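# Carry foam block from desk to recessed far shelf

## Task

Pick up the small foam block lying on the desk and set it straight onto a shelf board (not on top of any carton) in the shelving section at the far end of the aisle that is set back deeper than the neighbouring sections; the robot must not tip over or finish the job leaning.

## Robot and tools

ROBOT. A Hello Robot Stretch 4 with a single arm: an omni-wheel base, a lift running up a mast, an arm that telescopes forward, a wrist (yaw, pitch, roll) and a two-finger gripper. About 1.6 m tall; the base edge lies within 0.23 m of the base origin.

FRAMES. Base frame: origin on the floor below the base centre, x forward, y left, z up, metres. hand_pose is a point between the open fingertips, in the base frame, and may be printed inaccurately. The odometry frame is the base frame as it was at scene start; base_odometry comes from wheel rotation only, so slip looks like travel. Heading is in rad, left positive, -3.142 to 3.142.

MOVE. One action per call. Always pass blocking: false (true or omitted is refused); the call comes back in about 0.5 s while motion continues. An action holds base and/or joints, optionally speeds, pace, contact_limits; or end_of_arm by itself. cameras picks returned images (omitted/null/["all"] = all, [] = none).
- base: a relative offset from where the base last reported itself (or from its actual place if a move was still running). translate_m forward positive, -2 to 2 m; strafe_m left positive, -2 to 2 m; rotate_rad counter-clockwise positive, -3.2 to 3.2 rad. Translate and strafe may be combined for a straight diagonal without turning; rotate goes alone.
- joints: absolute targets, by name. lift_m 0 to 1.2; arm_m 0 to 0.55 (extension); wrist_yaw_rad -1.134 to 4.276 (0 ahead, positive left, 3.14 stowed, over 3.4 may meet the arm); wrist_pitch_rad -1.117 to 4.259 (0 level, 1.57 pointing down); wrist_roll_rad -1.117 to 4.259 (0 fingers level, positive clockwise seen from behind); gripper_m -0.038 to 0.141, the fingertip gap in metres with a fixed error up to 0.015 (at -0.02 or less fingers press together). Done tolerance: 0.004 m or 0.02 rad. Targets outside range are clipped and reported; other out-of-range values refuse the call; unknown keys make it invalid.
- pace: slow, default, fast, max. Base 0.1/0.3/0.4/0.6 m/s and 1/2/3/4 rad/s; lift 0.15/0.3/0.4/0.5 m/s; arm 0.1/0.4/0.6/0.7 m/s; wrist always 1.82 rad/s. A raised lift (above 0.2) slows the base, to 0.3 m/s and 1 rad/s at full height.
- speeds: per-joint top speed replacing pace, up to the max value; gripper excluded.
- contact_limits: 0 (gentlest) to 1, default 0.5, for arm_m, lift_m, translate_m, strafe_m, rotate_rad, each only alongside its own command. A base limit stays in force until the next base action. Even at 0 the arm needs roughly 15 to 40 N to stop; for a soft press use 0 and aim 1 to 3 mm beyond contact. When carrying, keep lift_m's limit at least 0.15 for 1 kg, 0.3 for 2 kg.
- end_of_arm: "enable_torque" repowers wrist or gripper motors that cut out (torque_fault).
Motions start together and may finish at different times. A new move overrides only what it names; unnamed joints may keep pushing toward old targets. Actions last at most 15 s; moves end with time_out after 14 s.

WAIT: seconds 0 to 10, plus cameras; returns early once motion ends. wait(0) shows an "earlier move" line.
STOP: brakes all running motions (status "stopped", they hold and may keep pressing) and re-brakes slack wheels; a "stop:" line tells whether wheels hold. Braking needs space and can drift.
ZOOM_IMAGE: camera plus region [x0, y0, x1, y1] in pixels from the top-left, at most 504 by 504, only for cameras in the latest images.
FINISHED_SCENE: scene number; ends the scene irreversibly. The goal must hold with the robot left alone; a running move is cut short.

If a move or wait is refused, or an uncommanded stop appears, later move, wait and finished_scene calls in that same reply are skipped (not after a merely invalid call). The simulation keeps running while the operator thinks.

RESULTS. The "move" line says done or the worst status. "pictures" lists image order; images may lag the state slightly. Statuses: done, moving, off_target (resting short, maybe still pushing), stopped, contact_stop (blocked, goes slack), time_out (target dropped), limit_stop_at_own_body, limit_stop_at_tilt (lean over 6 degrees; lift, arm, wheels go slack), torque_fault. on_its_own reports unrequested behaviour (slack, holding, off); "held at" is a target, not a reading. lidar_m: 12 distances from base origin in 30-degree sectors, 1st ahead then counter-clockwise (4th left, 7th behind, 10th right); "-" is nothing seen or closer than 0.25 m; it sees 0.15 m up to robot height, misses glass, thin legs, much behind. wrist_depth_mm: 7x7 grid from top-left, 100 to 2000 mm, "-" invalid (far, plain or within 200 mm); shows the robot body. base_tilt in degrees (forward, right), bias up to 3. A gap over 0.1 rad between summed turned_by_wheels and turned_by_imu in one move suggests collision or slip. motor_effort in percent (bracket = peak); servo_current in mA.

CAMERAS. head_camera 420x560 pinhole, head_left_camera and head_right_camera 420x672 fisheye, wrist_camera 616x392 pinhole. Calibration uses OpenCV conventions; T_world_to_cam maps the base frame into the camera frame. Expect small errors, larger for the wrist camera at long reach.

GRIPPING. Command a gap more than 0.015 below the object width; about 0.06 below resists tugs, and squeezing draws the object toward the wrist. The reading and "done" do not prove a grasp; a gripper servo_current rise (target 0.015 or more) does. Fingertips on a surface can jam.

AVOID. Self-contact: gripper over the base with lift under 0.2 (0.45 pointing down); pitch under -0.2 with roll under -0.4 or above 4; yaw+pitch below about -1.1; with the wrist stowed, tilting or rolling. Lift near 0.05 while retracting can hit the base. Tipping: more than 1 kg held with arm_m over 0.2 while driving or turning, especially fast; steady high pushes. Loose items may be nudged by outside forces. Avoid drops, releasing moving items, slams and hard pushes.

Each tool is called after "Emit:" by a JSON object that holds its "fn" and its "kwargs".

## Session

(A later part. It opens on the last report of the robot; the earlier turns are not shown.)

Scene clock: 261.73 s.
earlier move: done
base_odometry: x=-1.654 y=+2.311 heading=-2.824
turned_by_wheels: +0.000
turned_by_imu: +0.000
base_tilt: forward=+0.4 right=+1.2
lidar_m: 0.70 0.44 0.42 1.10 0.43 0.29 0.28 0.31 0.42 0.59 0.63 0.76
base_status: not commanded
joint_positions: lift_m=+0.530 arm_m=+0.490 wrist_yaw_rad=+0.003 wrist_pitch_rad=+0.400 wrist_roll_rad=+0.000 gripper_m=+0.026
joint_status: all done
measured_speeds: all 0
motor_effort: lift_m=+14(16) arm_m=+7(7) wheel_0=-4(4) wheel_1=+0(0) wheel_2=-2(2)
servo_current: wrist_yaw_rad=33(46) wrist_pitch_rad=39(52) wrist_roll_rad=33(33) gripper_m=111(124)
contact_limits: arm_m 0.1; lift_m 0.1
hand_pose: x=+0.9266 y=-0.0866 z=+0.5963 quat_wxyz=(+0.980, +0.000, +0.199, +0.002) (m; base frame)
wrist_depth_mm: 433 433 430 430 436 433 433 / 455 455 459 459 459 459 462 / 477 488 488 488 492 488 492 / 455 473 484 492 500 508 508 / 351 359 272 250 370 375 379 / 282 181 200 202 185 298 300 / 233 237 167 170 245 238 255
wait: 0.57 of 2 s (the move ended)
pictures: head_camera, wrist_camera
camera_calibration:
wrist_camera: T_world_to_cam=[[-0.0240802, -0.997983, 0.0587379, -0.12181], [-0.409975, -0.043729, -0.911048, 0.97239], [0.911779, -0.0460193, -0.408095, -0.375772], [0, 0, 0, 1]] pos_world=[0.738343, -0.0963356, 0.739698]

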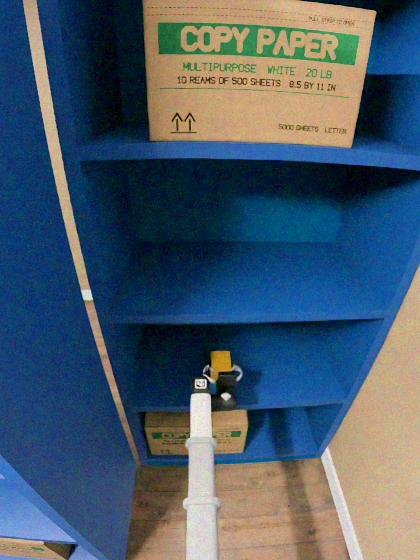

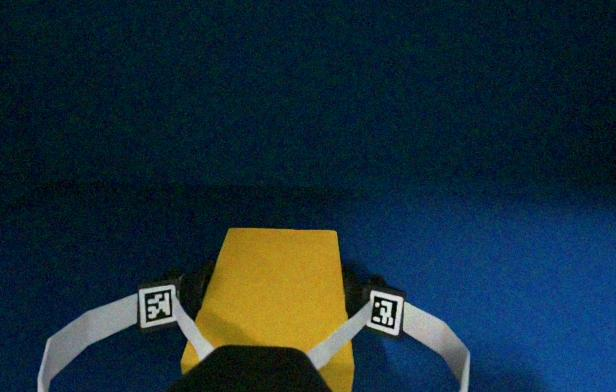

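Emit:
{"fn": "move", "kwargs": {"joints": {"lift_m": 0.521}, "contact_limits": {"lift_m": 0.1}, "pace": "slow", "blocking": false, "cameras": []}}

Emit:
{"fn": "wait", "kwargs": {"seconds": 1.5, "cameras": ["wrist_camera"]}}

Scene clock: 269.10 s.
move: moving
base_odometry: x=-1.654 y=+2.311 heading=-2.824
turned_by_wheels: +0.000
turned_by_imu: -0.001
base_tilt: forward=+0.3 right=+1.4
lidar_m: 0.71 0.41 0.41 1.08 0.42 0.31 0.30 0.28 0.41 0.59 0.63 0.76
base_status: not commanded
joint_positions: lift_m=+0.522 arm_m=+0.490 wrist_yaw_rad=+0.003 wrist_pitch_rad=+0.400 wrist_roll_rad=+0.000 gripper_m=+0.026
joint_status: lift_m moving
measured_speeds: all 0
motor_effort: lift_m=+13(15) arm_m=+7(7) wheel_0=-4(4) wheel_1=+0(0) wheel_2=-2(2)
servo_current: wrist_yaw_rad=33(46) wrist_pitch_rad=39(52) wrist_roll_rad=33(33) gripper_m=111(117)
contact_limits: arm_m 0.1; lift_m 0.1
hand_pose: x=+0.9266 y=-0.0866 z=+0.5875 quat_wxyz=(+0.980, +0.000, +0.199, +0.002) (m; base frame)
wrist_depth_mm: 433 430 433 430 433 436 433 / 455 459 459 459 459 459 462 / 477 488 484 488 488 484 488 / 455 477 488 496 504 512 508 / 349 357 264 252 373 377 377 / 279 185 198 200 186 296 297 / 229 234 167 167 241 235 252
pictures: none
No camera images: "cameras" was empty.

Scene clock: 269.30 s.
earlier move: done
base_odometry: x=-1.654 y=+2.311 heading=-2.824
turned_by_wheels: +0.000
turned_by_imu: +0.000
base_tilt: forward=+0.4 right=+1.4
lidar_m: 0.71 0.41 0.42 1.12 0.43 0.29 0.29 0.31 0.42 0.60 0.61 0.75
base_status: not commanded
joint_positions: lift_m=+0.522 arm_m=+0.490 wrist_yaw_rad=+0.003 wrist_pitch_rad=+0.400 wrist_roll_rad=+0.000 gripper_m=+0.026
joint_status: all done
measured_speeds: all 0
motor_effort: lift_m=+12(15) arm_m=+6(7) wheel_0=-4(4) wheel_1=+0(0) wheel_2=-2(2)
servo_current: wrist_yaw_rad=26(46) wrist_pitch_rad=33(52) wrist_roll_rad=26(33) gripper_m=111(117)
contact_limits: arm_m 0.1; lift_m 0.1
hand_pose: x=+0.9266 y=-0.0866 z=+0.5875 quat_wxyz=(+0.980, +0.000, +0.199, +0.002) (m; base frame)
wrist_depth_mm: 430 430 430 433 433 436 433 / 455 459 459 462 459 459 462 / 480 484 488 488 488 488 488 / 455 477 492 496 504 512 512 / 349 357 264 251 373 375 379 / 281 184 198 200 186 296 296 / 229 234 167 167 241 234 252
wait: 0.20 of 1.5 s (the move ended)
pictures: wrist_camera
camera_calibration:
wrist_camera: T_world_to_cam=[[-0.0240802, -0.997983, 0.0587379, -0.121287], [-0.409975, -0.043729, -0.911048, 0.964282], [0.911779, -0.0460193, -0.408095, -0.379404], [0, 0, 0, 1]] pos_world=[0.738343, -0.0963356, 0.730798]

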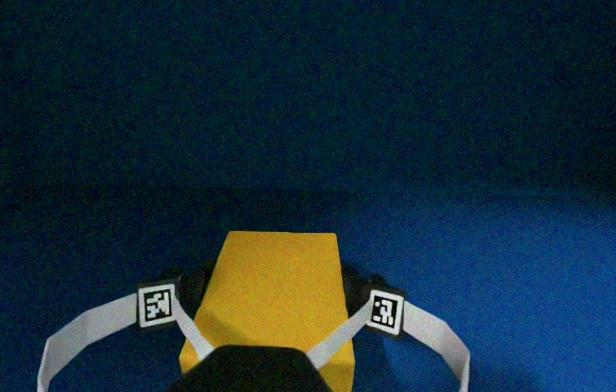

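Emit:
{"fn": "move", "kwargs": {"joints": {"lift_m": 0.529}, "pace": "slow", "blocking": false, "cameras": []}}

Emit:
{"fn": "wait", "kwargs": {"seconds": 1.0, "cameras": []}}

Emit:
{"fn": "move", "kwargs": {"joints": {"gripper_m": 0.13}, "blocking": false, "cameras": []}}

Emit:
{"fn": "wait", "kwargs": {"seconds": 3, "cameras": ["wrist_camera","head_camera"]}}

Scene clock: 275.80 s.
move: moving
base_odometry: x=-1.654 y=+2.311 heading=-2.824
turned_by_wheels: +0.000
turned_by_imu: -0.001
base_tilt: forward=+0.3 right=+1.3
lidar_m: 0.72 0.42 0.40 1.11 0.43 0.29 0.28 0.31 0.41 0.58 0.63 0.77
base_status: not commanded
joint_positions: lift_m=+0.529 arm_m=+0.490 wrist_yaw_rad=+0.003 wrist_pitch_rad=+0.400 wrist_roll_rad=+0.000 gripper_m=+0.026
joint_status: lift_m moving
measured_speeds: all 0
motor_effort: lift_m=+24(25) arm_m=+6(6) wheel_0=-4(4) wheel_1=+0(0) wheel_2=-2(2)
servo_current: wrist_yaw_rad=33(46) wrist_pitch_rad=39(46) wrist_roll_rad=33(33) gripper_m=117(124)
contact_limits: arm_m 0.1
hand_pose: x=+0.9266 y=-0.0866 z=+0.5945 quat_wxyz=(+0.980, +0.000, +0.199, +0.002) (m; base frame)
wrist_depth_mm: 430 430 436 433 433 433 436 / 455 455 459 462 459 459 462 / 477 488 488 492 496 488 492 / 455 473 480 488 500 512 512 / 349 355 272 249 370 375 379 / 282 182 199 201 186 297 298 / 232 236 167 169 244 237 254
pictures: none
No camera images: "cameras" was empty.

Scene clock: 276.00 s.
earlier move: done
base_odometry: x=-1.654 y=+2.311 heading=-2.824
turned_by_wheels: +0.000
turned_by_imu: +0.000
base_tilt: forward=+0.2 right=+1.4
lidar_m: 0.71 0.42 0.40 1.12 0.43 0.30 0.29 0.29 0.40 0.60 0.64 0.76
base_status: not commanded
joint_positions: lift_m=+0.529 arm_m=+0.490 wrist_yaw_rad=+0.003 wrist_pitch_rad=+0.400 wrist_roll_rad=+0.000 gripper_m=+0.026
joint_status: all done
measured_speeds: all 0
motor_effort: lift_m=+24(25) arm_m=+6(6) wheel_0=-4(4) wheel_1=+0(0) wheel_2=-2(2)
servo_current: wrist_yaw_rad=33(46) wrist_pitch_rad=39(46) wrist_roll_rad=33(33) gripper_m=111(124)
contact_limits: arm_m 0.1
hand_pose: x=+0.9266 y=-0.0866 z=+0.5945 quat_wxyz=(+0.980, +0.000, +0.199, +0.002) (m; base frame)
wrist_depth_mm: 433 430 433 433 433 433 433 / 452 455 459 455 459 459 462 / 480 484 492 488 488 492 492 / 455 473 480 488 504 508 508 / 351 357 272 249 368 373 379 / 281 181 200 200 185 298 298 / 231 236 167 169 243 237 255
wait: 0.20 of 1 s (the move ended)
pictures: none
No camera images: "cameras" was empty.

Scene clock: 276.50 s.
move: moving
base_odometry: x=-1.654 y=+2.311 heading=-2.824
turned_by_wheels: +0.000
turned_by_imu: +0.000
base_tilt: forward=+0.3 right=+1.4
lidar_m: 0.73 0.43 0.42 1.13 0.44 0.30 0.28 0.29 0.41 0.59 0.63 0.75
base_status: not commanded
joint_positions: lift_m=+0.529 arm_m=+0.490 wrist_yaw_rad=+0.003 wrist_pitch_rad=+0.400 wrist_roll_rad=+0.000 gripper_m=+0.046
joint_status: gripper_m moving
measured_speeds: all 0
motor_effort: lift_m=+24(24) arm_m=+6(6) wheel_0=-4(4) wheel_1=+0(0) wheel_2=-2(2)
servo_current: wrist_yaw_rad=33(46) wrist_pitch_rad=39(52) wrist_roll_rad=33(33) gripper_m=39(111)
contact_limits: arm_m 0.1
hand_pose: x=+0.9266 y=-0.0866 z=+0.5945 quat_wxyz=(+0.980, +0.000, +0.199, +0.002) (m; base frame)
wrist_depth_mm: 430 430 430 436 436 430 433 / 452 455 455 459 462 462 462 / 477 484 488 492 492 492 492 / 455 477 480 492 500 512 517 / 351 357 281 255 373 377 379 / 283 265 202 203 187 297 300 / 232 236 180 176 244 237 255
pictures: none
No camera images: "cameras" was empty.

Scene clock: 277.93 s.
earlier move: done
base_odometry: x=-1.654 y=+2.311 heading=-2.824
turned_by_wheels: +0.000
turned_by_imu: +0.000
base_tilt: forward=+0.5 right=+1.5
lidar_m: 0.72 0.43 0.42 1.11 0.42 0.29 0.28 0.30 0.41 0.61 0.63 0.76
base_status: not commanded
joint_positions: lift_m=+0.529 arm_m=+0.490 wrist_yaw_rad=+0.003 wrist_pitch_rad=+0.400 wrist_roll_rad=+0.000 gripper_m=+0.130
joint_status: all done
measured_speeds: all 0
motor_effort: lift_m=+23(24) arm_m=+6(6) wheel_0=-4(4) wheel_1=+0(0) wheel_2=-2(2)
servo_current: wrist_yaw_rad=39(52) wrist_pitch_rad=46(52) wrist_roll_rad=26(33) gripper_m=39(111)
contact_limits: arm_m 0.1
hand_pose: x=+0.9266 y=-0.0866 z=+0.5945 quat_wxyz=(+0.980, +0.000, +0.199, +0.002) (m; base frame)
wrist_depth_mm: 430 430 433 433 436 439 439 / 452 455 459 459 462 466 466 / 480 484 484 492 492 496 496 / 462 473 480 492 500 512 521 / 351 357 325 253 370 373 375 / 281 262 202 203 202 296 297 / 233 229 185 182 244 244 254
wait: 1.43 of 3 s (the move ended)
pictures: head_camera, wrist_camera
camera_calibration:
wrist_camera: T_world_to_cam=[[-0.0240802, -0.997983, 0.0587379, -0.121704], [-0.409975, -0.043729, -0.911048, 0.97075], [0.911779, -0.0460193, -0.408095, -0.376506], [0, 0, 0, 1]] pos_world=[0.738343, -0.0963356, 0.737898]

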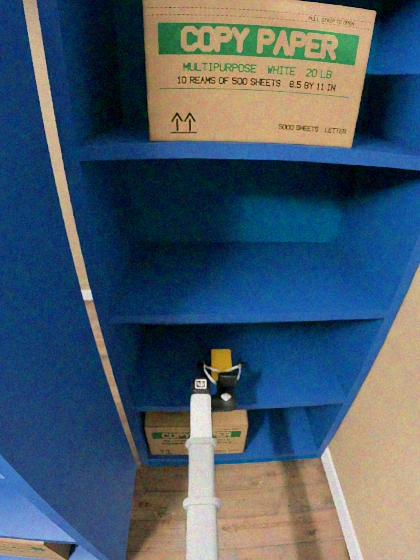

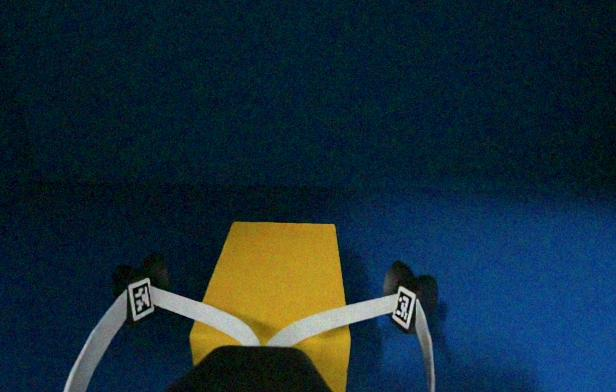

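Emit:
{"fn": "move", "kwargs": {"joints": {"arm_m": 0.2}, "blocking": false, "cameras": []}}

Emit:
{"fn": "wait", "kwargs": {"seconds": 3, "cameras": ["wrist_camera","head_camera"]}}

Emit:
{"fn": "zoom_image", "kwargs": {"camera": "head_camera", "region": [160, 310, 300, 430]}}

Scene clock: 283.67 s.
move: moving
base_odometry: x=-1.654 y=+2.311 heading=-2.824
turned_by_wheels: +0.000
turned_by_imu: -0.001
base_tilt: forward=+0.4 right=+1.4
lidar_m: 0.71 0.44 0.43 1.09 0.42 0.29 0.28 0.30 0.41 0.59 0.63 0.76
base_status: not commanded
joint_positions: lift_m=+0.529 arm_m=+0.438 wrist_yaw_rad=+0.003 wrist_pitch_rad=+0.400 wrist_roll_rad=+0.000 gripper_m=+0.130
joint_status: arm_m moving
measured_speeds: translate_m=+0.000 strafe_m=+0.000 rotate_rad=+0.000 lift_m=+0.000 arm_m=-0.198 wrist_yaw_rad=+0.000 wrist_pitch_rad=+0.000 wrist_roll_rad=+0.000
motor_effort: lift_m=+23(24) arm_m=-7(8) wheel_0=-4(4) wheel_1=+0(1) wheel_2=-2(2)
servo_current: wrist_yaw_rad=39(46) wrist_pitch_rad=65(65) wrist_roll_rad=26(33) gripper_m=39(52)
hand_pose: x=+0.8746 y=-0.0866 z=+0.5945 quat_wxyz=(+0.980, +0.000, +0.199, +0.002) (m; base frame)
wrist_depth_mm: 466 469 477 473 477 477 480 / 492 500 500 504 508 508 508 / 512 535 535 535 539 535 544 / 462 469 484 488 496 508 512 / 349 357 327 254 370 375 377 / 281 263 227 226 216 296 297 / 233 229 246 - 244 245 254
pictures: none
No camera images: "cameras" was empty.

Scene clock: 285.17 s.
earlier move: done
base_odometry: x=-1.654 y=+2.311 heading=-2.824
turned_by_wheels: +0.000
turned_by_imu: +0.000
base_tilt: forward=+0.4 right=+1.4
lidar_m: 0.71 0.43 0.40 1.10 0.42 0.30 0.29 0.31 0.42 0.58 0.63 0.75
base_status: not commanded
joint_positions: lift_m=+0.529 arm_m=+0.200 wrist_yaw_rad=+0.003 wrist_pitch_rad=+0.400 wrist_roll_rad=+0.000 gripper_m=+0.130
joint_status: all done
measured_speeds: all 0
motor_effort: lift_m=+23(24) arm_m=-6(10) wheel_0=-4(4) wheel_1=+0(1) wheel_2=-2(2)
servo_current: wrist_yaw_rad=33(46) wrist_pitch_rad=39(65) wrist_roll_rad=26(39) gripper_m=46(52)
hand_pose: x=+0.6370 y=-0.0866 z=+0.5945 quat_wxyz=(+0.980, +0.000, +0.199, +0.002) (m; base frame)
wrist_depth_mm: 500 691 699 699 707 707 707 / 484 741 750 750 750 759 - / 488 647 723 676 768 768 - / 462 473 480 462 496 512 517 / 368 373 375 377 379 384 384 / 512 508 517 585 202 - - / 462 462 480 - - - -
wait: 1.50 of 3 s (the move ended)
pictures: head_camera, wrist_camera
camera_calibration:
wrist_camera: T_world_to_cam=[[-0.0242119, -0.997983, 0.0586871, -0.128579], [-0.409978, -0.0436286, -0.911051, 0.852076], [0.911774, -0.0461187, -0.408094, -0.112554], [0, 0, 0, 1]] pos_world=[0.448843, -0.0963354, 0.737898]

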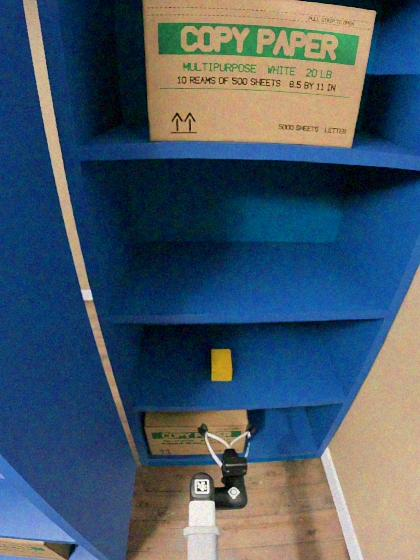

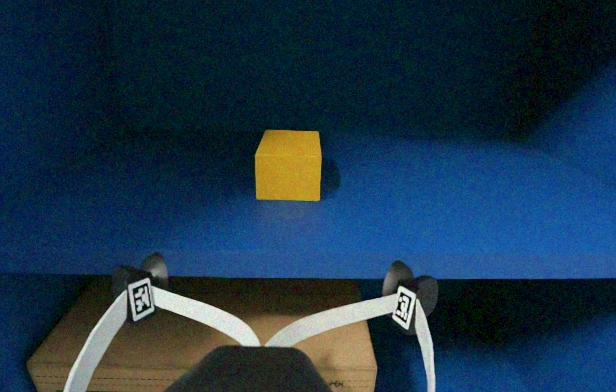

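Scaled by 3.600 from the camera's 420x560 image, which has a finer 1200x1600 frame.

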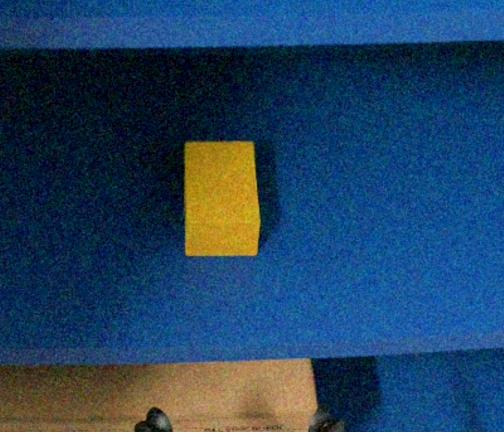

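Emit:
{"fn": "finished_scene", "kwargs": {"scene": 1}}

The scene is finished: the task was done.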